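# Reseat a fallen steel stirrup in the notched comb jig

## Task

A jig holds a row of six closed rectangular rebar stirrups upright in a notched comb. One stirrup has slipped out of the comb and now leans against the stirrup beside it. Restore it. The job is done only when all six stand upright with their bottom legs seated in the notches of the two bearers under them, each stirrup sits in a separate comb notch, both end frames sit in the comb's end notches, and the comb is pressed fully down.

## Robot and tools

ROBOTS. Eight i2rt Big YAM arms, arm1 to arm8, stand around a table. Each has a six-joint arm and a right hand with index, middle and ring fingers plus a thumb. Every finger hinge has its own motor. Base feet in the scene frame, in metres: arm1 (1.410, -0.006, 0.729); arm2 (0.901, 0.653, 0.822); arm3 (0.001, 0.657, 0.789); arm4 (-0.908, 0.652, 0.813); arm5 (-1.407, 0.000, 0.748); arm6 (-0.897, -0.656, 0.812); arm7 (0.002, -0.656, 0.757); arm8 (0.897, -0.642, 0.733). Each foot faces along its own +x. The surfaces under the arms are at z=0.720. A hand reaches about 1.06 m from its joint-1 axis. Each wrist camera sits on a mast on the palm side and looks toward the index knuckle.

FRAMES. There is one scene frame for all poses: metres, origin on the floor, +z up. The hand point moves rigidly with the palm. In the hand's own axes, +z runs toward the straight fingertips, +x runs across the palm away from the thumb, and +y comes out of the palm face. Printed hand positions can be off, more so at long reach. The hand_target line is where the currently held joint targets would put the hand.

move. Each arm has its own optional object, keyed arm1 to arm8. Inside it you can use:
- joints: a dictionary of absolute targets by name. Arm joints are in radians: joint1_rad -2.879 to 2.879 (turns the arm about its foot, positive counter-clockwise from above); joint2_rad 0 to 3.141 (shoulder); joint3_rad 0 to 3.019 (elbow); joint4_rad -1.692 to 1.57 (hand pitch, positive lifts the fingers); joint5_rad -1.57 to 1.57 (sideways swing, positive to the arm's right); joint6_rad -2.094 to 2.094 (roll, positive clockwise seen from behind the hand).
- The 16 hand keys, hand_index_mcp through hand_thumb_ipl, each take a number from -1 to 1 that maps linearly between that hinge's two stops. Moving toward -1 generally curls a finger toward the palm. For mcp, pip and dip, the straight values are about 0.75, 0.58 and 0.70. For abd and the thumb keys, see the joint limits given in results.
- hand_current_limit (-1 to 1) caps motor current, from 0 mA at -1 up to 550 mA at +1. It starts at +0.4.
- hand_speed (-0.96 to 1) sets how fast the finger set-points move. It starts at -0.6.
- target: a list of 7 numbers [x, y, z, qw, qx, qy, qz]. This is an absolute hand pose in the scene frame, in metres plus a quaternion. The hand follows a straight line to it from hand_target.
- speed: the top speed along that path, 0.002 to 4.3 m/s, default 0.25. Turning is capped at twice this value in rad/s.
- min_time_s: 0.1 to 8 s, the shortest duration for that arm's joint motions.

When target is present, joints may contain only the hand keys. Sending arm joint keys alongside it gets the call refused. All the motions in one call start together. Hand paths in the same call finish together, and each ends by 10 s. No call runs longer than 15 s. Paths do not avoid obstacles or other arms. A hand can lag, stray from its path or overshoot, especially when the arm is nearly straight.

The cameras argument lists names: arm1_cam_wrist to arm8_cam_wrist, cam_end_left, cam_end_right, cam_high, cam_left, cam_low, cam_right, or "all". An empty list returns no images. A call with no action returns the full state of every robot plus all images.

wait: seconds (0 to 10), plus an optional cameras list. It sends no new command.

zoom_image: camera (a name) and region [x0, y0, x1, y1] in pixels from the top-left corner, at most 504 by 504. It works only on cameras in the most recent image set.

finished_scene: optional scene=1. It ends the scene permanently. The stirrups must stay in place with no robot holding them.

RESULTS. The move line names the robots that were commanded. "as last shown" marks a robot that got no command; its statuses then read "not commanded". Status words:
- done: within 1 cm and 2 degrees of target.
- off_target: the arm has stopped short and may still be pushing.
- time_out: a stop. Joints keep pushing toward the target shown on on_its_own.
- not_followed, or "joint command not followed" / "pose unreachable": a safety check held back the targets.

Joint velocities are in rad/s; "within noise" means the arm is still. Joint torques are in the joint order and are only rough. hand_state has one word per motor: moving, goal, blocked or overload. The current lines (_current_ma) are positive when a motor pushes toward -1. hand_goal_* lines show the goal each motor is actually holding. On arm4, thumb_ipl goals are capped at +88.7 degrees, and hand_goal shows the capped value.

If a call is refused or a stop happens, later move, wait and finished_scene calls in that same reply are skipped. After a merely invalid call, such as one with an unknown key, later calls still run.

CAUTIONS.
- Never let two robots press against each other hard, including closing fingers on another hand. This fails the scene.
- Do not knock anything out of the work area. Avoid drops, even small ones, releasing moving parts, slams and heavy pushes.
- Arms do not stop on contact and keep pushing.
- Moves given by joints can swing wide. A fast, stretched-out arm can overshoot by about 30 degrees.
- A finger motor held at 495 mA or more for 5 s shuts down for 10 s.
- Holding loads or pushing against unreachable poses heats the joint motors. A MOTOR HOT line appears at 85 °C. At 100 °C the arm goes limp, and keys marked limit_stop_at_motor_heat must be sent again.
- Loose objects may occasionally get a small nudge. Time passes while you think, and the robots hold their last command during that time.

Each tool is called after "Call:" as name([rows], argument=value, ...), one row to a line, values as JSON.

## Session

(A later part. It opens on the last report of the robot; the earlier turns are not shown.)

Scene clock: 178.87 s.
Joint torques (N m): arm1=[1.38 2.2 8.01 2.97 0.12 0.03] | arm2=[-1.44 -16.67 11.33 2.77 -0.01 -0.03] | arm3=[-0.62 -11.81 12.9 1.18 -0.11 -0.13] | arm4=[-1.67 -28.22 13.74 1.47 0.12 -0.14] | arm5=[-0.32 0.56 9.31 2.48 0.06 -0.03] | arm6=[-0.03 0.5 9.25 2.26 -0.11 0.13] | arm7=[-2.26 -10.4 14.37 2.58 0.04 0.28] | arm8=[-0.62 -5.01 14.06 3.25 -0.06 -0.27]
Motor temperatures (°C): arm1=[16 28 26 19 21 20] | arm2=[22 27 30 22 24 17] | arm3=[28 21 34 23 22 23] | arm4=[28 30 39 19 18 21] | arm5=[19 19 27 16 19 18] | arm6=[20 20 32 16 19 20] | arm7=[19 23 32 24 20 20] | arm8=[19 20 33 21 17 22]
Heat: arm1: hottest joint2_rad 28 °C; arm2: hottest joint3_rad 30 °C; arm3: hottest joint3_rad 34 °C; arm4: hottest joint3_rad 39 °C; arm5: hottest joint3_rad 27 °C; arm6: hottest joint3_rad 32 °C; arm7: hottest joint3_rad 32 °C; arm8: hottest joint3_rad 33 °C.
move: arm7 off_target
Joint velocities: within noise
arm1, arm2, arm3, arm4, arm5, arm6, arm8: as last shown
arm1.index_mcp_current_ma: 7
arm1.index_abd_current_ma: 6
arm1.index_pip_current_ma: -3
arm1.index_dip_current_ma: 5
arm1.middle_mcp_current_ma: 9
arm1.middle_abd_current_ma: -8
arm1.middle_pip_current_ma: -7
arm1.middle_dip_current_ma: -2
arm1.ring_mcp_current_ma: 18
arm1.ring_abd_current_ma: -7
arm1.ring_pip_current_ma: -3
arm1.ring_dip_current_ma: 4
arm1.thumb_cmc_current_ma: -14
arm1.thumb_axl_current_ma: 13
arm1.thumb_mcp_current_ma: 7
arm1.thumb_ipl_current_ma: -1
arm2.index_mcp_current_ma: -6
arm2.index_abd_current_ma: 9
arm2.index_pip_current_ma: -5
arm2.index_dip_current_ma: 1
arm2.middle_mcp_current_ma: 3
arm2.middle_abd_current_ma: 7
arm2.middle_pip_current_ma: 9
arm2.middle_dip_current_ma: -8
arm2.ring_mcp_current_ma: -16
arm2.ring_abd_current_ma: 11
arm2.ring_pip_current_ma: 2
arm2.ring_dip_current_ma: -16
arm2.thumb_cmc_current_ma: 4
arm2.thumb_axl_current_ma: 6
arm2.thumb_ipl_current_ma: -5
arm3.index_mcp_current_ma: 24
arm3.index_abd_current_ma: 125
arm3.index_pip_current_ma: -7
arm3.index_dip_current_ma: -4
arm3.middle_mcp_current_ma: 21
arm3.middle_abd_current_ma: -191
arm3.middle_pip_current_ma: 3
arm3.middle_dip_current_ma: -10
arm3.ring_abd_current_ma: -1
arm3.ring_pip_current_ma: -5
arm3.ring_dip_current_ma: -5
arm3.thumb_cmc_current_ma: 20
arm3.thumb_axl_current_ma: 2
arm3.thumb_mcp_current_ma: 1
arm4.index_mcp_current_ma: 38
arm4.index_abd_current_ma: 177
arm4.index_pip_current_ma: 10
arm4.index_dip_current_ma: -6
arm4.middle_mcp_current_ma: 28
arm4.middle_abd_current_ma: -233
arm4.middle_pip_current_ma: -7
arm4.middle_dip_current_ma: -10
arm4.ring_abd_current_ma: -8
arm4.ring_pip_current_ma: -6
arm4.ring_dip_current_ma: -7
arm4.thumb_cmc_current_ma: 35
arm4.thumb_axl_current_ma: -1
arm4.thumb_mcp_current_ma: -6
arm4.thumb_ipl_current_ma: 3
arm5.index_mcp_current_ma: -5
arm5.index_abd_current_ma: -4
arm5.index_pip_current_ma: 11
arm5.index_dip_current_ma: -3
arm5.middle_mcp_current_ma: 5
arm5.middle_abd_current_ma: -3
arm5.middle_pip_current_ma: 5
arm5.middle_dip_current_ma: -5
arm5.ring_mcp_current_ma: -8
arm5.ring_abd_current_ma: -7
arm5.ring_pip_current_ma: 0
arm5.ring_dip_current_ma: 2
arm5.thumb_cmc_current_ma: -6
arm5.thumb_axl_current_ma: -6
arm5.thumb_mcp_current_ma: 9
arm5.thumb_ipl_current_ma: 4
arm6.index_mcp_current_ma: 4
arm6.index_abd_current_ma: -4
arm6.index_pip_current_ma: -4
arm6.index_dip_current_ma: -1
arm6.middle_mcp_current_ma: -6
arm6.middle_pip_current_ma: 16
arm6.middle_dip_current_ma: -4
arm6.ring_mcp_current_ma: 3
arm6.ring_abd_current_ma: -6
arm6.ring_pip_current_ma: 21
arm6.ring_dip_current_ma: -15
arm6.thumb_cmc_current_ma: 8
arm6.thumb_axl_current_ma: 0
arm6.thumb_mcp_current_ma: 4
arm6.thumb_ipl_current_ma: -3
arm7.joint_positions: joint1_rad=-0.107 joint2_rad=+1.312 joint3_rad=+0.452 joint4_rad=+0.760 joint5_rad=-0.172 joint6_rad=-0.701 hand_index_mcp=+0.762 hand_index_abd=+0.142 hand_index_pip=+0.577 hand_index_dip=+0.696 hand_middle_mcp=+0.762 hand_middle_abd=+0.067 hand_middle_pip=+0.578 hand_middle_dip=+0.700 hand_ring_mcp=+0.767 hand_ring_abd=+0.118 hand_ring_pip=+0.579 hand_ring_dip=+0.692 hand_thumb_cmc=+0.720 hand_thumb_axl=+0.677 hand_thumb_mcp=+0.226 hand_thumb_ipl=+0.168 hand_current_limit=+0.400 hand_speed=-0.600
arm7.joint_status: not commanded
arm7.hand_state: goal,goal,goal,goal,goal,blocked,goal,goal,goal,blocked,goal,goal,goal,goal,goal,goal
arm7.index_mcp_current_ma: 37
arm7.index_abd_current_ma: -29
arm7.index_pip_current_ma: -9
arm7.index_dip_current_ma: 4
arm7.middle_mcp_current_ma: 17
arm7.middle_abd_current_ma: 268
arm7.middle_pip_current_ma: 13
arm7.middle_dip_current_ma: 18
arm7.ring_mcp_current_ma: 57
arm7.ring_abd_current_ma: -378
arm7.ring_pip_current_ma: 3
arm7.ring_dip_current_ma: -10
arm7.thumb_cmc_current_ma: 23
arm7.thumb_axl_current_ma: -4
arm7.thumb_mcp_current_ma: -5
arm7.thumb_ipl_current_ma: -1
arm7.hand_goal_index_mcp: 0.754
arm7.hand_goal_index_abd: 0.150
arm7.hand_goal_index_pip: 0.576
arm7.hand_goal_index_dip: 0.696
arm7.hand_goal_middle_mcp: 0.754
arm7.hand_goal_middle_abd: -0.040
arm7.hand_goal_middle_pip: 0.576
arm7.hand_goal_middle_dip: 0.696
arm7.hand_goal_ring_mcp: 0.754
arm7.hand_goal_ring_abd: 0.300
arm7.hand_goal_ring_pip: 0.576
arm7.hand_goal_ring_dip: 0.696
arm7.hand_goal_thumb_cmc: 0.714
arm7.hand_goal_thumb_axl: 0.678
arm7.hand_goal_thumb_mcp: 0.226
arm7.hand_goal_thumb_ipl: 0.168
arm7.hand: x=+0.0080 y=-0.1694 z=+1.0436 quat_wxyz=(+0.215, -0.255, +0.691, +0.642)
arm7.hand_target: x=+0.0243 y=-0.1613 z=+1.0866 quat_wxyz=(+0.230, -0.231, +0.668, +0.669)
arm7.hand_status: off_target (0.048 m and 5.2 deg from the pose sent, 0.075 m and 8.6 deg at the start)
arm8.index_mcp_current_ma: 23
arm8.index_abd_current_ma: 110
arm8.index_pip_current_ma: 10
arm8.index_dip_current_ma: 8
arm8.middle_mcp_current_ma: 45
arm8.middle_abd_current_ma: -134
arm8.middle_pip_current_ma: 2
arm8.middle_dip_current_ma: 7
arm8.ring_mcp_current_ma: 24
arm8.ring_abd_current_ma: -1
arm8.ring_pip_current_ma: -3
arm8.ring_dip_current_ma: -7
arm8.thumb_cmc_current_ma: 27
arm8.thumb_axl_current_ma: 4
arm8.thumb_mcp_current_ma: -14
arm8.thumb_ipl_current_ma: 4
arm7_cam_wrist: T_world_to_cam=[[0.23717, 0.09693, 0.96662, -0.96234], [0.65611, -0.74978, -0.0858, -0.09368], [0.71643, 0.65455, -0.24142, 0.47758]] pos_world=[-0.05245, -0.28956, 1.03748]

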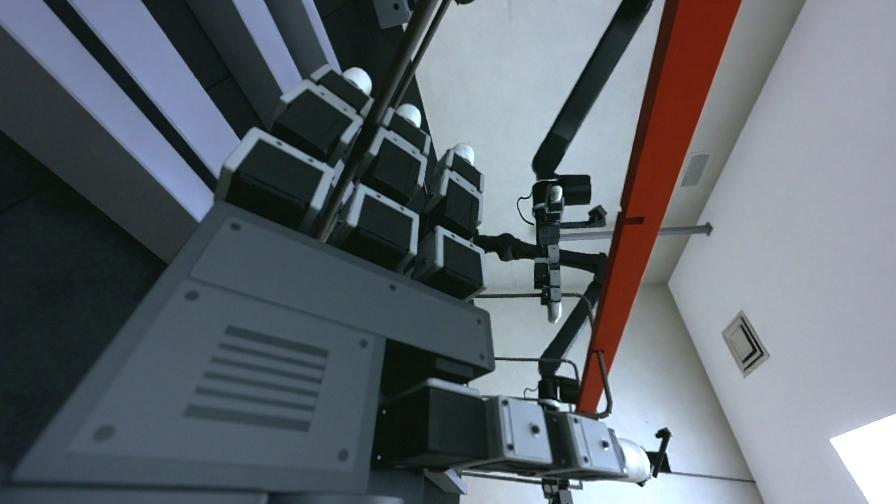

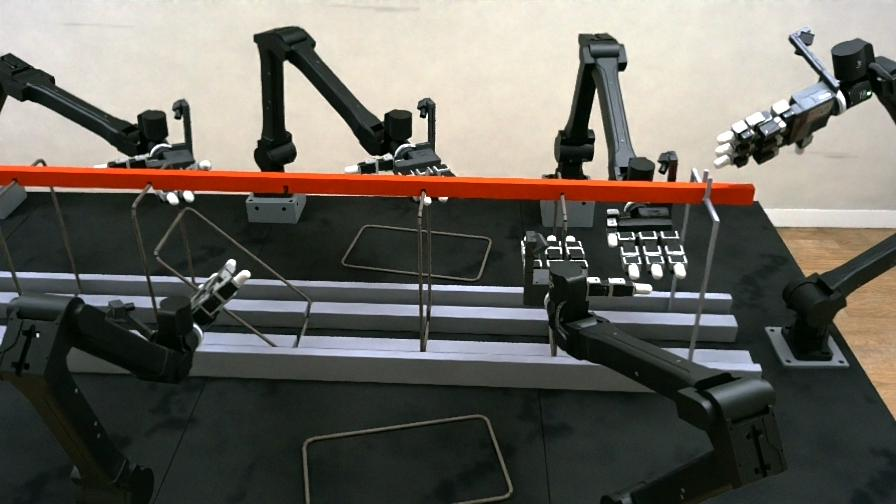

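Call:
move(arm7={"target": [0.094, -0.158, 1.125, 0.1711, -0.1711, 0.6861, 0.6861], "speed": 0.06}, cameras=["arm7_cam_wrist", "cam_right", "cam_left"])

Call:
zoom_image(camera="arm7_cam_wrist", region=[280, 0, 580, 250])

Call:
zoom_image(camera="cam_right", region=[110, 150, 340, 350])

Call:
zoom_image(camera="cam_left", region=[30, 150, 260, 350])

Scene clock: 182.33 s.
Joint torques (N m): arm1=[1.55 1.96 7.98 3.22 0.08 0.03] | arm2=[-1.38 -16.67 11.33 2.77 0 -0.03] | arm3=[-0.62 -11.81 12.89 1.2 -0.11 -0.13] | arm4=[-1.26 -28.81 13.59 1.69 0.1 -0.19] | arm5=[-0.32 0.56 9.31 2.48 0.06 -0.03] | arm6=[0.03 0.5 9.25 2.25 -0.11 0.13] | arm7=[-2.49 -9.52 15.43 2.25 0.12 0.2] | arm8=[-0.62 -5.07 14.06 3.26 -0.07 -0.28]
Motor temperatures (°C): arm1=[16 28 26 19 21 20] | arm2=[22 27 30 22 24 17] | arm3=[28 21 34 23 22 23] | arm4=[28 30 39 19 18 21] | arm5=[19 19 27 16 19 18] | arm6=[20 20 32 16 19 20] | arm7=[19 23 32 24 20 20] | arm8=[19 20 33 21 17 22]
Heat: arm1: hottest joint2_rad 28 °C; arm2: hottest joint3_rad 30 °C; arm3: hottest joint3_rad 34 °C; arm4: hottest joint3_rad 39 °C; arm5: hottest joint3_rad 27 °C; arm6: hottest joint3_rad 32 °C; arm7: hottest joint3_rad 32 °C; arm8: hottest joint3_rad 33 °C.
move: arm7 off_target
Joint velocities: within noise
arm1, arm2, arm3, arm4, arm5, arm6, arm8: as last shown
arm1.index_mcp_current_ma: 13
arm1.index_abd_current_ma: 8
arm1.index_pip_current_ma: 5
arm1.index_dip_current_ma: 8
arm1.middle_mcp_current_ma: 3
arm1.middle_abd_current_ma: -10
arm1.middle_pip_current_ma: -4
arm1.middle_dip_current_ma: 9
arm1.ring_mcp_current_ma: 12
arm1.ring_abd_current_ma: -4
arm1.ring_dip_current_ma: 11
arm1.thumb_cmc_current_ma: -15
arm1.thumb_axl_current_ma: 12
arm1.thumb_mcp_current_ma: 11
arm1.thumb_ipl_current_ma: 1
arm2.index_mcp_current_ma: 1
arm2.index_abd_current_ma: 3
arm2.index_pip_current_ma: -13
arm2.index_dip_current_ma: 5
arm2.middle_abd_current_ma: 6
arm2.middle_pip_current_ma: 11
arm2.middle_dip_current_ma: -18
arm2.ring_mcp_current_ma: 7
arm2.ring_abd_current_ma: 1
arm2.ring_dip_current_ma: 4
arm2.thumb_cmc_current_ma: -2
arm2.thumb_axl_current_ma: 18
arm2.thumb_ipl_current_ma: -2
arm3.index_mcp_current_ma: 28
arm3.index_abd_current_ma: 120
arm3.index_pip_current_ma: -8
arm3.index_dip_current_ma: 0
arm3.middle_mcp_current_ma: 26
arm3.middle_abd_current_ma: -193
arm3.middle_pip_current_ma: 6
arm3.middle_dip_current_ma: -12
arm3.ring_abd_current_ma: -4
arm3.ring_pip_current_ma: -2
arm3.ring_dip_current_ma: -1
arm3.thumb_cmc_current_ma: 21
arm3.thumb_axl_current_ma: -1
arm3.thumb_ipl_current_ma: 6
arm4.joint_positions: joint1_rad=+1.171 joint2_rad=+2.289 joint3_rad=+2.042 joint4_rad=+0.219 joint5_rad=+0.611 joint6_rad=+0.000 hand_index_mcp=+0.766 hand_index_abd=-0.077 hand_index_pip=+0.577 hand_index_dip=+0.696 hand_middle_mcp=+0.754 hand_middle_abd=+0.032 hand_middle_pip=+0.569 hand_middle_dip=+0.690 hand_ring_mcp=+0.317 hand_ring_abd=-0.005 hand_ring_pip=+0.577 hand_ring_dip=+0.696 hand_thumb_cmc=+0.721 hand_thumb_axl=+0.677 hand_thumb_mcp=+0.226 hand_thumb_ipl=+0.168 hand_current_limit=+0.400 hand_speed=-0.600
arm4.index_mcp_current_ma: 42
arm4.index_abd_current_ma: 186
arm4.index_pip_current_ma: 14
arm4.index_dip_current_ma: -2
arm4.middle_mcp_current_ma: -2
arm4.middle_abd_current_ma: -236
arm4.middle_pip_current_ma: -34
arm4.middle_dip_current_ma: -19
arm4.ring_mcp_current_ma: 73
arm4.ring_abd_current_ma: -9
arm4.ring_dip_current_ma: -3
arm4.thumb_cmc_current_ma: 30
arm4.thumb_axl_current_ma: 4
arm4.thumb_mcp_current_ma: -7
arm4.thumb_ipl_current_ma: 8
arm5.index_mcp_current_ma: 1
arm5.index_abd_current_ma: -8
arm5.index_pip_current_ma: 13
arm5.index_dip_current_ma: -7
arm5.middle_mcp_current_ma: 4
arm5.middle_abd_current_ma: 1
arm5.middle_pip_current_ma: 1
arm5.ring_mcp_current_ma: -9
arm5.ring_abd_current_ma: -6
arm5.ring_pip_current_ma: 2
arm5.ring_dip_current_ma: -6
arm5.thumb_cmc_current_ma: -2
arm5.thumb_mcp_current_ma: 8
arm5.thumb_ipl_current_ma: 2
arm6.index_mcp_current_ma: 6
arm6.index_abd_current_ma: -6
arm6.index_pip_current_ma: -18
arm6.index_dip_current_ma: 3
arm6.middle_mcp_current_ma: 7
arm6.middle_abd_current_ma: 11
arm6.middle_pip_current_ma: 4
arm6.middle_dip_current_ma: 9
arm6.ring_mcp_current_ma: -13
arm6.ring_abd_current_ma: -8
arm6.ring_pip_current_ma: 25
arm6.ring_dip_current_ma: -20
arm6.thumb_cmc_current_ma: 7
arm6.thumb_axl_current_ma: -14
arm6.thumb_mcp_current_ma: 15
arm6.thumb_ipl_current_ma: -18
arm7.joint_positions: joint1_rad=-0.262 joint2_rad=+1.254 joint3_rad=+0.529 joint4_rad=+0.641 joint5_rad=-0.329 joint6_rad=-0.521 hand_index_mcp=+0.762 hand_index_abd=+0.142 hand_index_pip=+0.577 hand_index_dip=+0.696 hand_middle_mcp=+0.761 hand_middle_abd=+0.061 hand_middle_pip=+0.578 hand_middle_dip=+0.700 hand_ring_mcp=+0.764 hand_ring_abd=+0.119 hand_ring_pip=+0.576 hand_ring_dip=+0.692 hand_thumb_cmc=+0.720 hand_thumb_axl=+0.677 hand_thumb_mcp=+0.226 hand_thumb_ipl=+0.168 hand_current_limit=+0.400 hand_speed=-0.600
arm7.joint_status: not commanded
arm7.hand_state: goal,goal,goal,goal,goal,blocked,goal,goal,goal,blocked,goal,goal,goal,goal,goal,goal
arm7.index_mcp_current_ma: 39
arm7.index_abd_current_ma: -31
arm7.index_pip_current_ma: -4
arm7.index_dip_current_ma: 2
arm7.middle_mcp_current_ma: 18
arm7.middle_abd_current_ma: 256
arm7.middle_pip_current_ma: 9
arm7.middle_dip_current_ma: 13
arm7.ring_mcp_current_ma: 45
arm7.ring_abd_current_ma: -382
arm7.ring_pip_current_ma: -8
arm7.ring_dip_current_ma: -12
arm7.thumb_cmc_current_ma: 20
arm7.thumb_axl_current_ma: -6
arm7.thumb_mcp_current_ma: -7
arm7.thumb_ipl_current_ma: 0
arm7.hand_goal_index_mcp: 0.754
arm7.hand_goal_index_abd: 0.150
arm7.hand_goal_index_pip: 0.576
arm7.hand_goal_index_dip: 0.696
arm7.hand_goal_middle_mcp: 0.754
arm7.hand_goal_middle_abd: -0.040
arm7.hand_goal_middle_pip: 0.576
arm7.hand_goal_middle_dip: 0.696
arm7.hand_goal_ring_mcp: 0.754
arm7.hand_goal_ring_abd: 0.300
arm7.hand_goal_ring_pip: 0.576
arm7.hand_goal_ring_dip: 0.696
arm7.hand_goal_thumb_cmc: 0.714
arm7.hand_goal_thumb_axl: 0.678
arm7.hand_goal_thumb_mcp: 0.226
arm7.hand_goal_thumb_ipl: 0.168
arm7.hand: x=+0.0753 y=-0.1670 z=+1.0869 quat_wxyz=(+0.154, -0.187, +0.705, +0.666)
arm7.hand_target: x=+0.0929 y=-0.1610 z=+1.1247 quat_wxyz=(+0.171, -0.172, +0.686, +0.686)
arm7.hand_status: off_target (0.043 m and 4.2 deg from the pose sent, 0.119 m and 12.0 deg at the start)
arm8.index_mcp_current_ma: 18
arm8.index_abd_current_ma: 114
arm8.index_pip_current_ma: 15
arm8.index_dip_current_ma: 5
arm8.middle_mcp_current_ma: 43
arm8.middle_abd_current_ma: -127
arm8.middle_pip_current_ma: 5
arm8.middle_dip_current_ma: -4
arm8.ring_mcp_current_ma: 28
arm8.ring_abd_current_ma: -21
arm8.ring_pip_current_ma: 3
arm8.ring_dip_current_ma: -5
arm8.thumb_cmc_current_ma: 31
arm8.thumb_axl_current_ma: 10
arm8.thumb_mcp_current_ma: -5
arm8.thumb_ipl_current_ma: 1
pictures: arm7_cam_wrist, cam_left, cam_right
arm7_cam_wrist: T_world_to_cam=[[0.41688, 0.08054, 0.90538, -0.97015], [0.61812, -0.75542, -0.21741, 0.01262], [0.66644, 0.65027, -0.36471, 0.57522]] pos_world=[0.01329, -0.28638, 1.09089]

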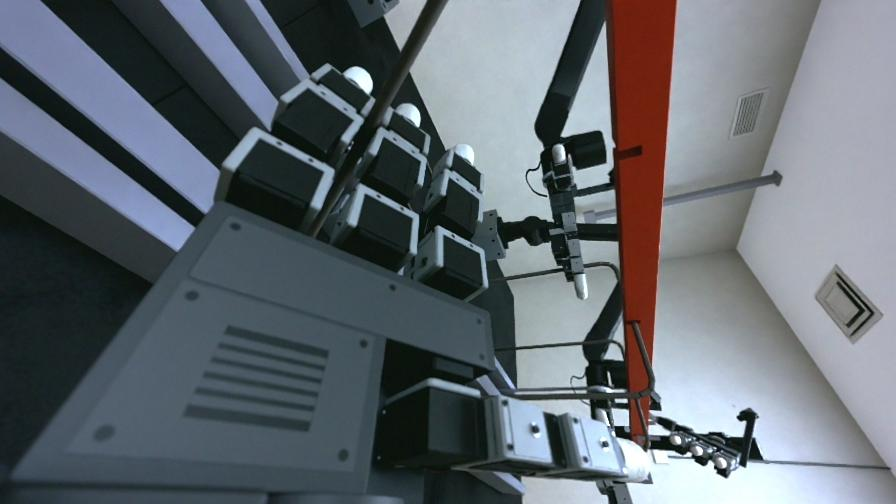

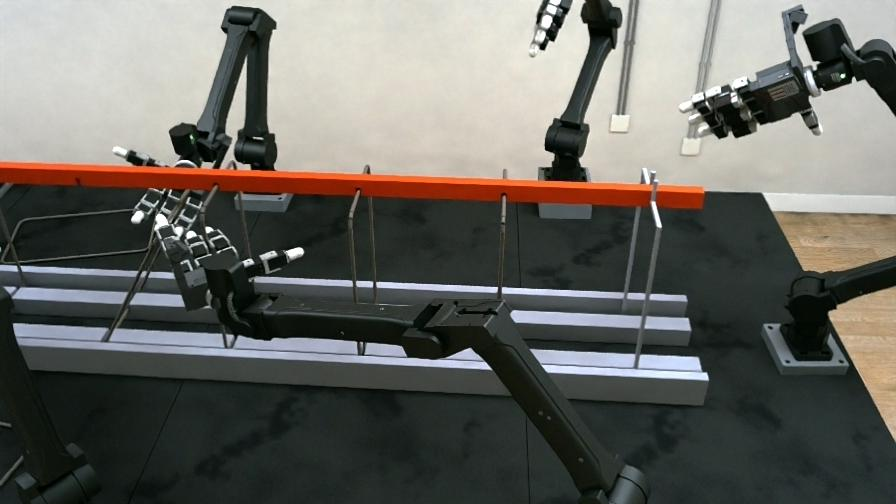

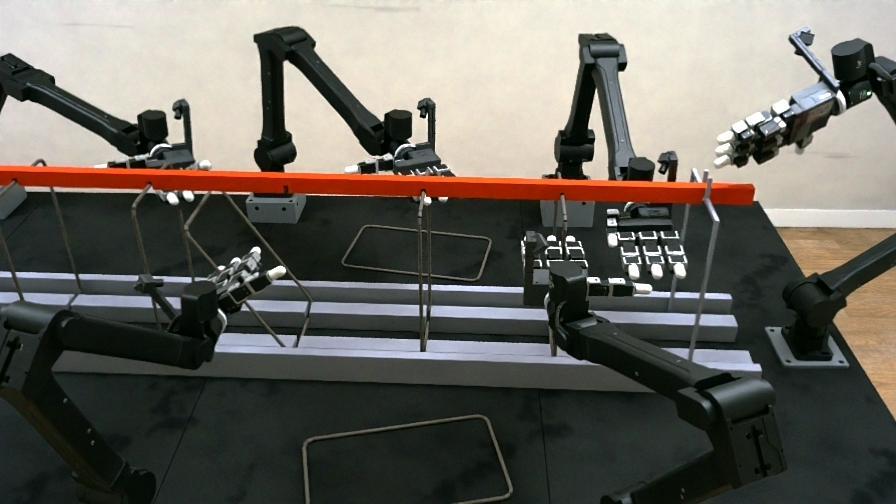

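Scaled by 1.680.

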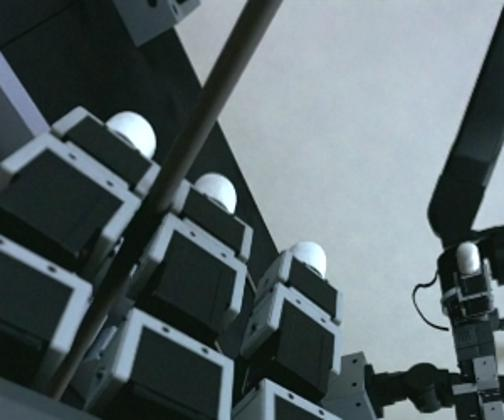

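Scaled by 2.191.

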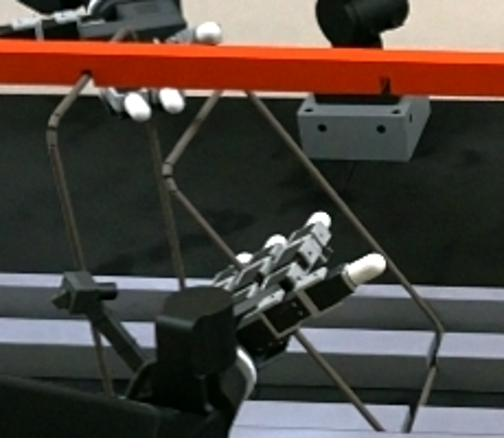

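Scaled by 2.191.

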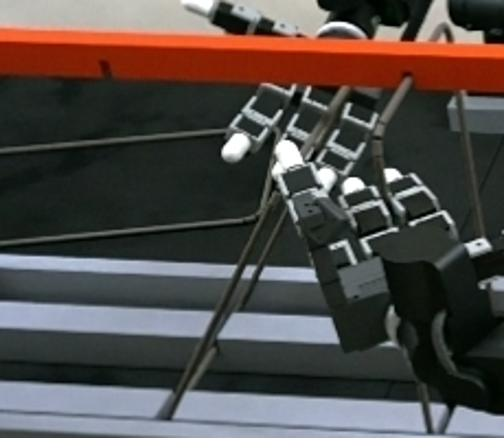

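Call:
move(arm7={"target": [0.156, -0.158, 1.140, 0.1112, -0.1112, 0.6983, 0.6983], "speed": 0.06}, cameras=["arm7_cam_wrist", "cam_right", "cam_left", "arm4_cam_wrist"])

Call:
zoom_image(camera="arm7_cam_wrist", region=[280, 0, 580, 250])

Call:
zoom_image(camera="cam_right", region=[130, 150, 360, 350])

Call:
zoom_image(camera="cam_left", region=[30, 150, 260, 350])

Scene clock: 186.87 s.
Joint torques (N m): arm1=[1.61 2.02 7.99 3.17 0.06 0.03] | arm2=[-1.44 -16.73 11.34 2.77 0 -0.02] | arm3=[-0.67 -11.75 12.9 1.18 -0.11 -0.13] | arm4=[-1.32 -27.46 13.86 1.47 0.16 -0.16] | arm5=[-0.32 0.56 9.31 2.48 0.06 -0.02] | arm6=[-0.03 0.44 9.25 2.25 -0.11 0.13] | arm7=[-1.96 -8.18 15.82 2.29 -0.04 0.16] | arm8=[-0.62 -5.01 14.08 3.26 -0.07 -0.27]
Motor temperatures (°C): arm1=[16 28 26 19 21 20] | arm2=[22 27 30 22 24 17] | arm3=[28 21 35 23 22 23] | arm4=[28 31 39 19 18 21] | arm5=[19 19 27 16 19 18] | arm6=[19 20 32 16 19 20] | arm7=[19 23 32 24 20 20] | arm8=[19 20 33 21 17 22]
Heat: arm1: hottest joint2_rad 28 °C; arm2: hottest joint3_rad 30 °C; arm3: hottest joint3_rad 35 °C; arm4: hottest joint3_rad 39 °C; arm5: hottest joint3_rad 27 °C; arm6: hottest joint3_rad 32 °C; arm7: hottest joint3_rad 32 °C; arm8: hottest joint3_rad 33 °C.
move: arm7 off_target
Joint velocities: within noise
arm1, arm2, arm3, arm4, arm5, arm6, arm8: as last shown
arm1.index_mcp_current_ma: 18
arm1.index_abd_current_ma: 2
arm1.index_pip_current_ma: 3
arm1.index_dip_current_ma: 4
arm1.middle_mcp_current_ma: 7
arm1.middle_abd_current_ma: -11
arm1.middle_pip_current_ma: -6
arm1.middle_dip_current_ma: 17
arm1.ring_mcp_current_ma: 7
arm1.ring_abd_current_ma: -15
arm1.ring_pip_current_ma: -6
arm1.ring_dip_current_ma: -1
arm1.thumb_cmc_current_ma: -8
arm1.thumb_axl_current_ma: 10
arm1.thumb_mcp_current_ma: 6
arm1.thumb_ipl_current_ma: 3
arm2.index_mcp_current_ma: -1
arm2.index_abd_current_ma: 7
arm2.index_pip_current_ma: -5
arm2.index_dip_current_ma: 2
arm2.middle_mcp_current_ma: -2
arm2.middle_abd_current_ma: 4
arm2.middle_pip_current_ma: 15
arm2.middle_dip_current_ma: -7
arm2.ring_mcp_current_ma: -6
arm2.ring_abd_current_ma: -1
arm2.ring_pip_current_ma: 13
arm2.ring_dip_current_ma: -10
arm2.thumb_cmc_current_ma: 6
arm2.thumb_axl_current_ma: 7
arm2.thumb_mcp_current_ma: 6
arm2.thumb_ipl_current_ma: 0
arm3.index_mcp_current_ma: 26
arm3.index_abd_current_ma: 121
arm3.index_pip_current_ma: -6
arm3.index_dip_current_ma: -3
arm3.middle_mcp_current_ma: 24
arm3.middle_abd_current_ma: -192
arm3.middle_pip_current_ma: 2
arm3.middle_dip_current_ma: -8
arm3.ring_mcp_current_ma: 24
arm3.ring_abd_current_ma: 1
arm3.ring_pip_current_ma: -4
arm3.ring_dip_current_ma: -7
arm3.thumb_cmc_current_ma: 19
arm3.thumb_axl_current_ma: 0
arm3.thumb_mcp_current_ma: 6
arm3.thumb_ipl_current_ma: 11
arm4.index_mcp_current_ma: 47
arm4.index_abd_current_ma: 183
arm4.index_pip_current_ma: 10
arm4.index_dip_current_ma: 6
arm4.middle_mcp_current_ma: -12
arm4.middle_abd_current_ma: -226
arm4.middle_pip_current_ma: -28
arm4.middle_dip_current_ma: -16
arm4.ring_mcp_current_ma: 71
arm4.ring_abd_current_ma: 0
arm4.ring_pip_current_ma: -7
arm4.ring_dip_current_ma: -4
arm4.thumb_cmc_current_ma: 34
arm4.thumb_axl_current_ma: 6
arm4.thumb_mcp_current_ma: -1
arm4.thumb_ipl_current_ma: -22
arm5.index_mcp_current_ma: -5
arm5.index_pip_current_ma: 11
arm5.index_dip_current_ma: -6
arm5.middle_mcp_current_ma: 2
arm5.middle_abd_current_ma: 0
arm5.middle_pip_current_ma: 4
arm5.middle_dip_current_ma: -4
arm5.ring_mcp_current_ma: -11
arm5.ring_abd_current_ma: -8
arm5.ring_pip_current_ma: 3
arm5.ring_dip_current_ma: -2
arm5.thumb_cmc_current_ma: -3
arm5.thumb_axl_current_ma: -5
arm5.thumb_mcp_current_ma: 10
arm5.thumb_ipl_current_ma: 5
arm6.index_mcp_current_ma: 12
arm6.index_abd_current_ma: -15
arm6.index_pip_current_ma: 17
arm6.index_dip_current_ma: -2
arm6.middle_mcp_current_ma: -12
arm6.middle_abd_current_ma: 3
arm6.middle_pip_current_ma: -8
arm6.middle_dip_current_ma: 10
arm6.ring_mcp_current_ma: 9
arm6.ring_abd_current_ma: -29
arm6.ring_pip_current_ma: 7
arm6.ring_dip_current_ma: -4
arm6.thumb_cmc_current_ma: 4
arm6.thumb_axl_current_ma: -3
arm6.thumb_mcp_current_ma: -19
arm6.thumb_ipl_current_ma: -12
arm7.joint_positions: joint1_rad=-0.392 joint2_rad=+1.259 joint3_rad=+0.593 joint4_rad=+0.600 joint5_rad=-0.448 joint6_rad=-0.345 hand_index_mcp=+0.762 hand_index_abd=+0.142 hand_index_pip=+0.577 hand_index_dip=+0.696 hand_middle_mcp=+0.765 hand_middle_abd=+0.061 hand_middle_pip=+0.578 hand_middle_dip=+0.699 hand_ring_mcp=+0.764 hand_ring_abd=+0.125 hand_ring_pip=+0.579 hand_ring_dip=+0.695 hand_thumb_cmc=+0.721 hand_thumb_axl=+0.677 hand_thumb_mcp=+0.226 hand_thumb_ipl=+0.168 hand_current_limit=+0.400 hand_speed=-0.600
arm7.joint_status: not commanded
arm7.hand_state: goal,goal,goal,goal,goal,blocked,goal,goal,goal,blocked,goal,goal,goal,goal,goal,goal
arm7.index_mcp_current_ma: 39
arm7.index_abd_current_ma: -24
arm7.index_pip_current_ma: -2
arm7.index_dip_current_ma: 4
arm7.middle_mcp_current_ma: 33
arm7.middle_abd_current_ma: 257
arm7.middle_pip_current_ma: 11
arm7.middle_dip_current_ma: 10
arm7.ring_mcp_current_ma: 47
arm7.ring_abd_current_ma: -385
arm7.ring_pip_current_ma: 4
arm7.ring_dip_current_ma: 1
arm7.thumb_cmc_current_ma: 25
arm7.thumb_axl_current_ma: -7
arm7.thumb_mcp_current_ma: -9
arm7.thumb_ipl_current_ma: -1
arm7.hand_goal_index_mcp: 0.754
arm7.hand_goal_index_abd: 0.150
arm7.hand_goal_index_pip: 0.576
arm7.hand_goal_index_dip: 0.696
arm7.hand_goal_middle_mcp: 0.754
arm7.hand_goal_middle_abd: -0.040
arm7.hand_goal_middle_pip: 0.576
arm7.hand_goal_middle_dip: 0.696
arm7.hand_goal_ring_mcp: 0.754
arm7.hand_goal_ring_abd: 0.300
arm7.hand_goal_ring_pip: 0.576
arm7.hand_goal_ring_dip: 0.696
arm7.hand_goal_thumb_cmc: 0.714
arm7.hand_goal_thumb_axl: 0.678
arm7.hand_goal_thumb_mcp: 0.226
arm7.hand_goal_thumb_ipl: 0.168
arm7.hand: x=+0.1395 y=-0.1682 z=+1.1104 quat_wxyz=(+0.099, -0.119, +0.714, +0.683)
arm7.hand_target: x=+0.1551 y=-0.1605 z=+1.1398 quat_wxyz=(+0.111, -0.111, +0.698, +0.698)
arm7.hand_status: off_target (0.035 m and 3.0 deg from the pose sent, 0.097 m and 10.7 deg at the start)
arm8.index_mcp_current_ma: 24
arm8.index_abd_current_ma: 119
arm8.index_pip_current_ma: 0
arm8.index_dip_current_ma: 11
arm8.middle_mcp_current_ma: 42
arm8.middle_abd_current_ma: -132
arm8.middle_pip_current_ma: 14
arm8.middle_dip_current_ma: 2
arm8.ring_mcp_current_ma: 29
arm8.ring_abd_current_ma: -25
arm8.ring_pip_current_ma: -1
arm8.ring_dip_current_ma: -8
arm8.thumb_cmc_current_ma: 14
arm8.thumb_axl_current_ma: -8
arm8.thumb_mcp_current_ma: -14
arm8.thumb_ipl_current_ma: 5
pictures: arm4_cam_wrist, arm7_cam_wrist, cam_left, cam_right
arm4_cam_wrist: T_world_to_cam=[[-0.6828, -0.38343, 0.6219, -0.73028], [-0.72964, 0.40168, -0.55343, 0.43367], [-0.0376, -0.83165, -0.55403, 0.91505]] pos_world=[-0.14781, 0.30679, 1.20113]
arm7_cam_wrist: T_world_to_cam=[[0.57181, 0.05808, 0.81833, -0.94683], [0.55299, -0.76411, -0.33217, 0.11217], [0.606, 0.64247, -0.46904, 0.6648]] pos_world=[0.0765, -0.28641, 1.1239]

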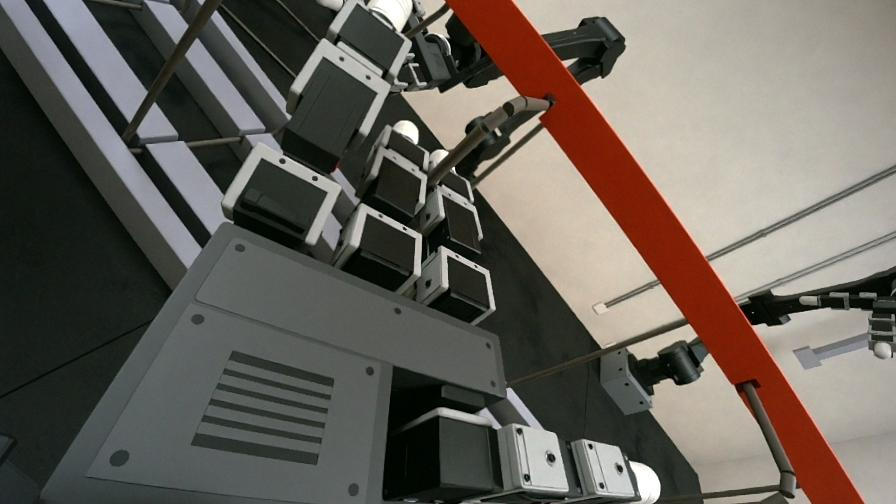

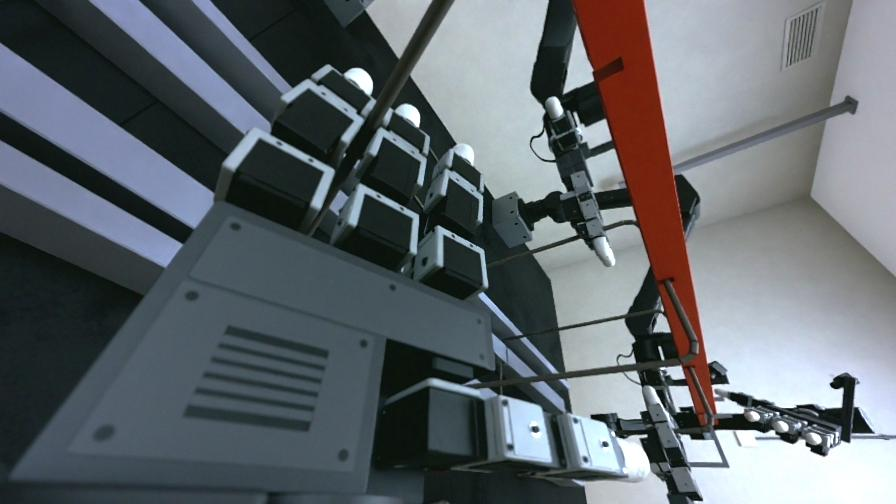

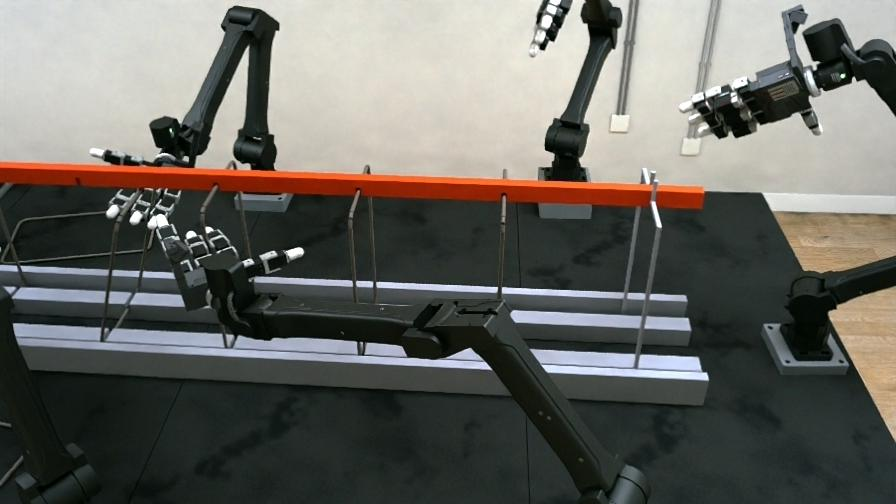

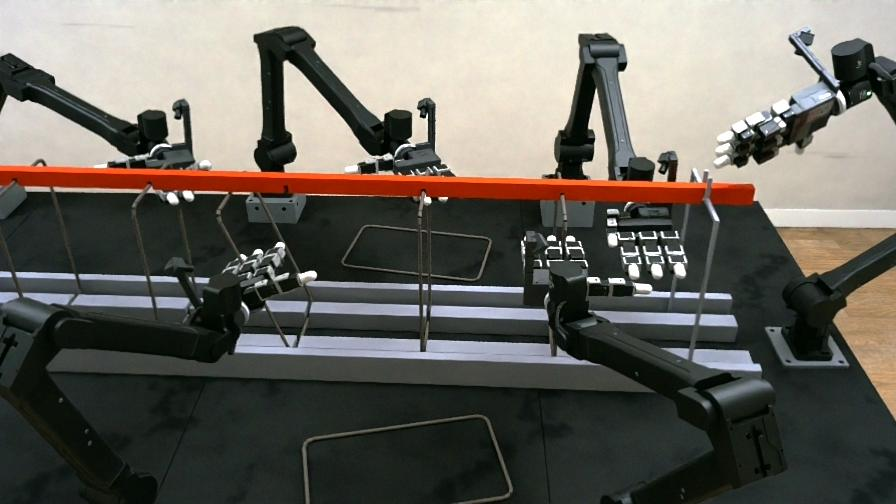

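Scaled by 1.680.

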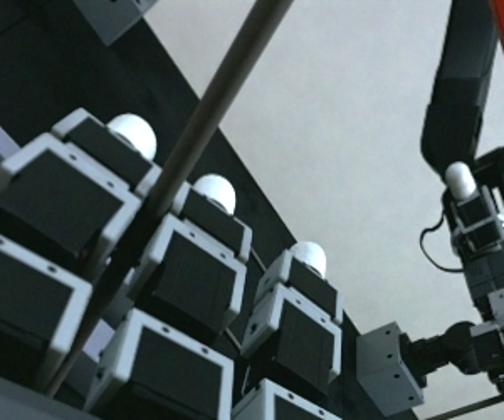

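Scaled by 2.191.

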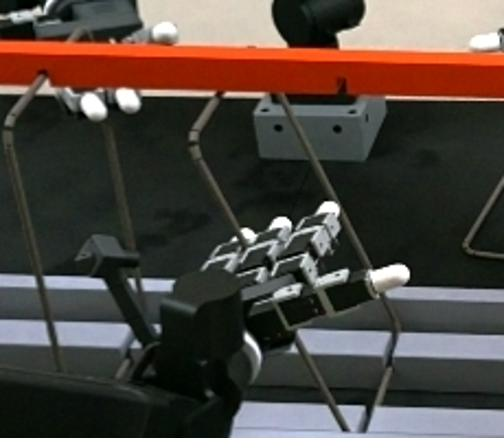

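Scaled by 2.191.

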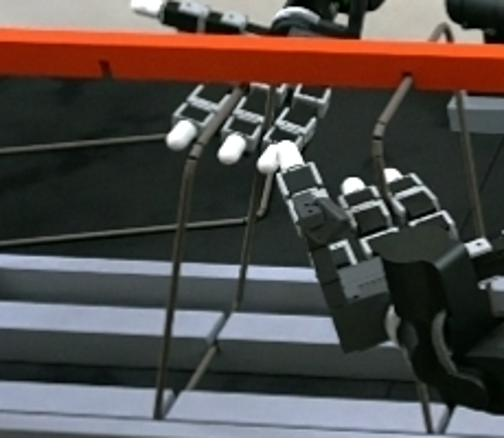

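Call:
move(arm2={"target": [0.955, -0.102, 1.232, 0.7071, 0.7071, 0, 0], "speed": 0.05}, cameras=["cam_end_right", "cam_right", "arm1_cam_wrist"])

Call:
zoom_image(camera="arm1_cam_wrist", region=[430, 60, 690, 260])

Call:
zoom_image(camera="cam_end_right", region=[250, 80, 600, 380])

Call:
zoom_image(camera="cam_right", region=[530, 130, 780, 330])

Scene clock: 189.87 s.
Joint torques (N m): arm1=[1.38 2.78 7.98 3.02 0.08 0.04] | arm2=[-1.49 -16.44 12.89 2.61 -0.03 -0.03] | arm3=[-0.62 -11.81 12.88 1.18 -0.11 -0.13] | arm4=[-1.96 -28.63 13.75 1.42 0.08 -0.26] | arm5=[-0.32 0.56 9.31 2.5 0.06 -0.03] | arm6=[0.03 0.44 9.25 2.26 -0.11 0.13] | arm7=[-1.96 -8.47 15.88 2.32 -0.04 0.14] | arm8=[-0.5 -5.07 14.05 3.26 -0.06 -0.27]
Motor temperatures (°C): arm1=[16 28 26 19 21 20] | arm2=[22 27 30 22 24 17] | arm3=[28 21 35 23 22 23] | arm4=[28 31 39 19 18 21] | arm5=[19 19 27 16 19 18] | arm6=[19 20 32 16 19 20] | arm7=[19 23 33 24 20 20] | arm8=[19 20 33 21 17 22]
Heat: arm1: hottest joint2_rad 28 °C; arm2: hottest joint3_rad 30 °C; arm3: hottest joint3_rad 35 °C; arm4: hottest joint3_rad 39 °C; arm5: hottest joint3_rad 27 °C; arm6: hottest joint3_rad 32 °C; arm7: hottest joint3_rad 33 °C; arm8: hottest joint3_rad 33 °C.
move: arm2 off_target
Joint velocities: within noise
arm1, arm3, arm4, arm5, arm6, arm7, arm8: as last shown
arm1.index_mcp_current_ma: 10
arm1.index_abd_current_ma: 9
arm1.index_pip_current_ma: 6
arm1.index_dip_current_ma: 2
arm1.middle_mcp_current_ma: 3
arm1.middle_abd_current_ma: -7
arm1.middle_pip_current_ma: -8
arm1.middle_dip_current_ma: 2
arm1.ring_mcp_current_ma: 9
arm1.ring_abd_current_ma: 0
arm1.ring_pip_current_ma: -7
arm1.ring_dip_current_ma: 4
arm1.thumb_cmc_current_ma: -7
arm1.thumb_axl_current_ma: 2
arm1.thumb_mcp_current_ma: 7
arm1.thumb_ipl_current_ma: 2
arm2.joint_positions: joint1_rad=+0.143 joint2_rad=+1.782 joint3_rad=+1.286 joint4_rad=+0.448 joint5_rad=+0.127 joint6_rad=+0.012 hand_index_mcp=+0.771 hand_index_abd=+0.005 hand_index_pip=+0.577 hand_index_dip=+0.696 hand_middle_mcp=+0.772 hand_middle_abd=+0.000 hand_middle_pip=+0.577 hand_middle_dip=+0.696 hand_ring_mcp=+0.772 hand_ring_abd=+0.002 hand_ring_pip=+0.577 hand_ring_dip=+0.696 hand_thumb_cmc=+0.728 hand_thumb_axl=+0.683 hand_thumb_mcp=-0.740 hand_thumb_ipl=+0.176 hand_current_limit=+0.400 hand_speed=-0.600
arm2.joint_status: not commanded
arm2.hand_state: goal,goal,goal,goal,goal,goal,goal,goal,goal,goal,goal,goal,goal,goal,blocked,goal
arm2.index_mcp_current_ma: 3
arm2.index_abd_current_ma: 10
arm2.index_pip_current_ma: -9
arm2.index_dip_current_ma: -8
arm2.middle_mcp_current_ma: 6
arm2.middle_abd_current_ma: 3
arm2.middle_pip_current_ma: 0
arm2.middle_dip_current_ma: -13
arm2.ring_mcp_current_ma: -1
arm2.ring_abd_current_ma: 0
arm2.ring_pip_current_ma: -1
arm2.ring_dip_current_ma: -3
arm2.thumb_cmc_current_ma: 6
arm2.thumb_axl_current_ma: 13
arm2.thumb_mcp_current_ma: 13
arm2.thumb_ipl_current_ma: -8
arm2.hand_goal_index_mcp: 0.754
arm2.hand_goal_index_abd: 0.000
arm2.hand_goal_index_pip: 0.576
arm2.hand_goal_index_dip: 0.696
arm2.hand_goal_middle_mcp: 0.754
arm2.hand_goal_middle_abd: 0.000
arm2.hand_goal_middle_pip: 0.576
arm2.hand_goal_middle_dip: 0.696
arm2.hand_goal_ring_mcp: 0.754
arm2.hand_goal_ring_abd: 0.000
arm2.hand_goal_ring_pip: 0.576
arm2.hand_goal_ring_dip: 0.696
arm2.hand_goal_thumb_cmc: 0.714
arm2.hand_goal_thumb_axl: 0.678
arm2.hand_goal_thumb_mcp: -0.780
arm2.hand_goal_thumb_ipl: 0.168
arm2.hand: x=+0.9653 y=-0.0958 z=+1.2012 quat_wxyz=(+0.691, +0.723, +0.007, +0.002)
arm2.hand_target: x=+0.9550 y=-0.0999 z=+1.2316 quat_wxyz=(+0.707, +0.707, +0.000, +0.000)
arm2.hand_status: off_target (0.033 m and 2.7 deg from the pose sent, 0.064 m and 2.0 deg at the start)
arm3.index_mcp_current_ma: 27
arm3.index_abd_current_ma: 124
arm3.index_dip_current_ma: -2
arm3.middle_mcp_current_ma: 22
arm3.middle_abd_current_ma: -191
arm3.middle_pip_current_ma: 0
arm3.middle_dip_current_ma: -9
arm3.ring_mcp_current_ma: 26
arm3.ring_abd_current_ma: 3
arm3.ring_pip_current_ma: 6
arm3.ring_dip_current_ma: -3
arm3.thumb_cmc_current_ma: 24
arm3.thumb_axl_current_ma: -4
arm3.thumb_mcp_current_ma: -1
arm3.thumb_ipl_current_ma: 9
arm4.index_mcp_current_ma: 39
arm4.index_abd_current_ma: 179
arm4.index_pip_current_ma: 6
arm4.index_dip_current_ma: -7
arm4.middle_mcp_current_ma: -10
arm4.middle_abd_current_ma: -222
arm4.middle_pip_current_ma: -30
arm4.middle_dip_current_ma: -5
arm4.ring_mcp_current_ma: 74
arm4.ring_abd_current_ma: -14
arm4.ring_pip_current_ma: -2
arm4.ring_dip_current_ma: -9
arm4.thumb_cmc_current_ma: 19
arm4.thumb_axl_current_ma: 1
arm4.thumb_mcp_current_ma: 5
arm4.thumb_ipl_current_ma: -14
arm5.index_mcp_current_ma: -1
arm5.index_abd_current_ma: -5
arm5.index_pip_current_ma: 14
arm5.index_dip_current_ma: -8
arm5.middle_mcp_current_ma: 4
arm5.middle_abd_current_ma: -2
arm5.middle_pip_current_ma: 6
arm5.ring_mcp_current_ma: -10
arm5.ring_abd_current_ma: -10
arm5.ring_pip_current_ma: 4
arm5.ring_dip_current_ma: 0
arm5.thumb_cmc_current_ma: -5
arm5.thumb_axl_current_ma: -8
arm5.thumb_mcp_current_ma: 12
arm5.thumb_ipl_current_ma: 1
arm6.index_mcp_current_ma: 20
arm6.index_abd_current_ma: -4
arm6.index_pip_current_ma: -16
arm6.index_dip_current_ma: 8
arm6.middle_mcp_current_ma: 6
arm6.middle_abd_current_ma: -1
arm6.middle_pip_current_ma: -2
arm6.middle_dip_current_ma: 1
arm6.ring_mcp_current_ma: -2
arm6.ring_abd_current_ma: -15
arm6.ring_pip_current_ma: 5
arm6.ring_dip_current_ma: -14
arm6.thumb_cmc_current_ma: 11
arm6.thumb_axl_current_ma: -10
arm6.thumb_mcp_current_ma: 5
arm6.thumb_ipl_current_ma: -21
arm7.index_abd_current_ma: -29
arm7.index_pip_current_ma: -1
arm7.index_dip_current_ma: 3
arm7.middle_mcp_current_ma: 30
arm7.middle_abd_current_ma: 256
arm7.middle_pip_current_ma: 14
arm7.middle_dip_current_ma: 8
arm7.ring_mcp_current_ma: 43
arm7.ring_abd_current_ma: -384
arm7.ring_dip_current_ma: -1
arm7.thumb_cmc_current_ma: 23
arm7.thumb_axl_current_ma: -8
arm7.thumb_ipl_current_ma: 2
arm8.index_mcp_current_ma: 34
arm8.index_abd_current_ma: 115
arm8.index_pip_current_ma: 6
arm8.index_dip_current_ma: 10
arm8.middle_mcp_current_ma: 30
arm8.middle_abd_current_ma: -142
arm8.middle_pip_current_ma: 9
arm8.middle_dip_current_ma: -9
arm8.ring_mcp_current_ma: 32
arm8.ring_abd_current_ma: -12
arm8.ring_pip_current_ma: -9
arm8.thumb_cmc_current_ma: 17
arm8.thumb_mcp_current_ma: -11
arm8.thumb_ipl_current_ma: 19
pictures: arm1_cam_wrist, cam_end_right, cam_right
arm1_cam_wrist: T_world_to_cam=[[-0.11149, 0.92779, -0.35606, 0.61322], [0.95395, -0.0005, -0.29998, -0.76236], [-0.2785, -0.37311, -0.885, 1.63745]] pos_world=[1.25164, 0.04163, 1.4388]

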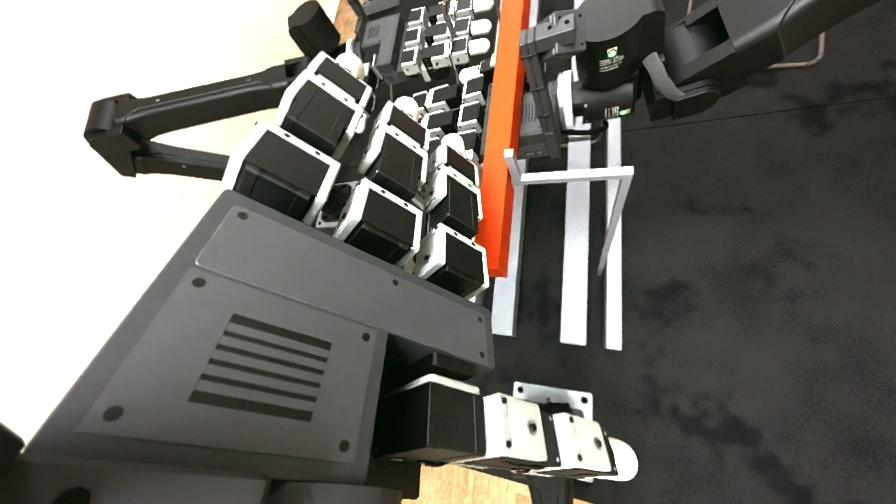

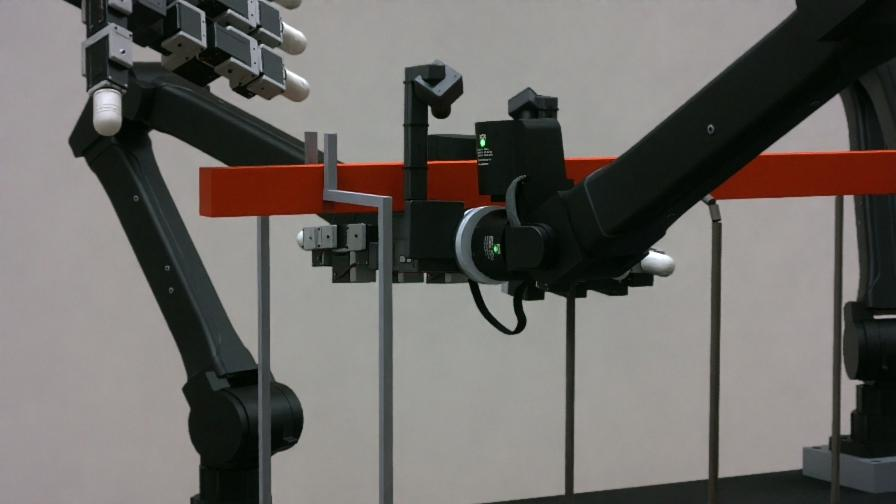

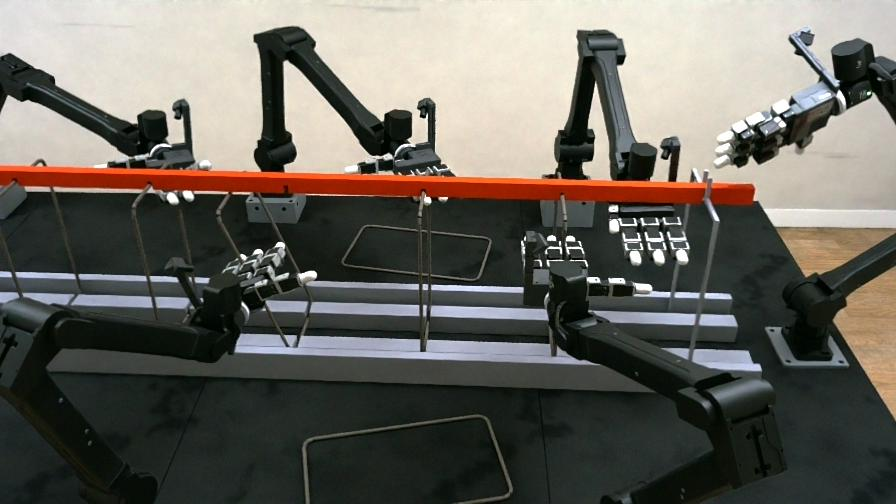

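Scaled by 1.938.

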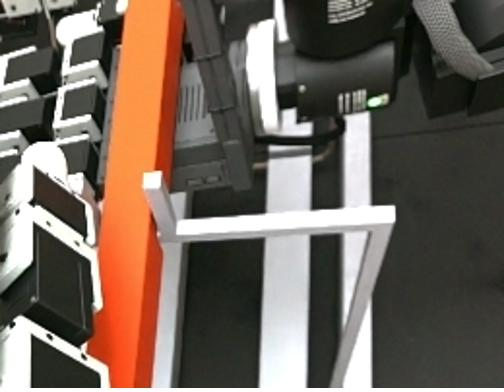

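Scaled by 1.440.

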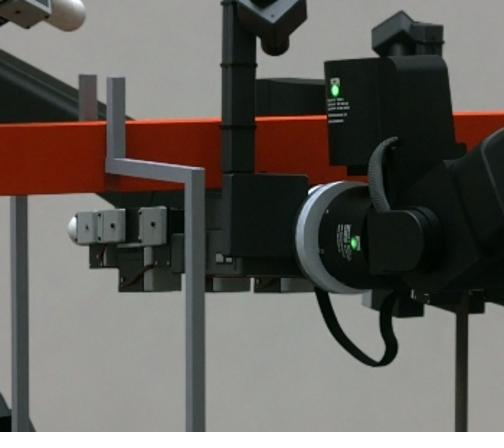

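Scaled by 2.016.

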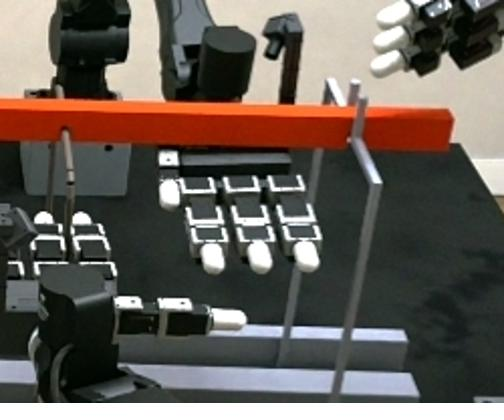

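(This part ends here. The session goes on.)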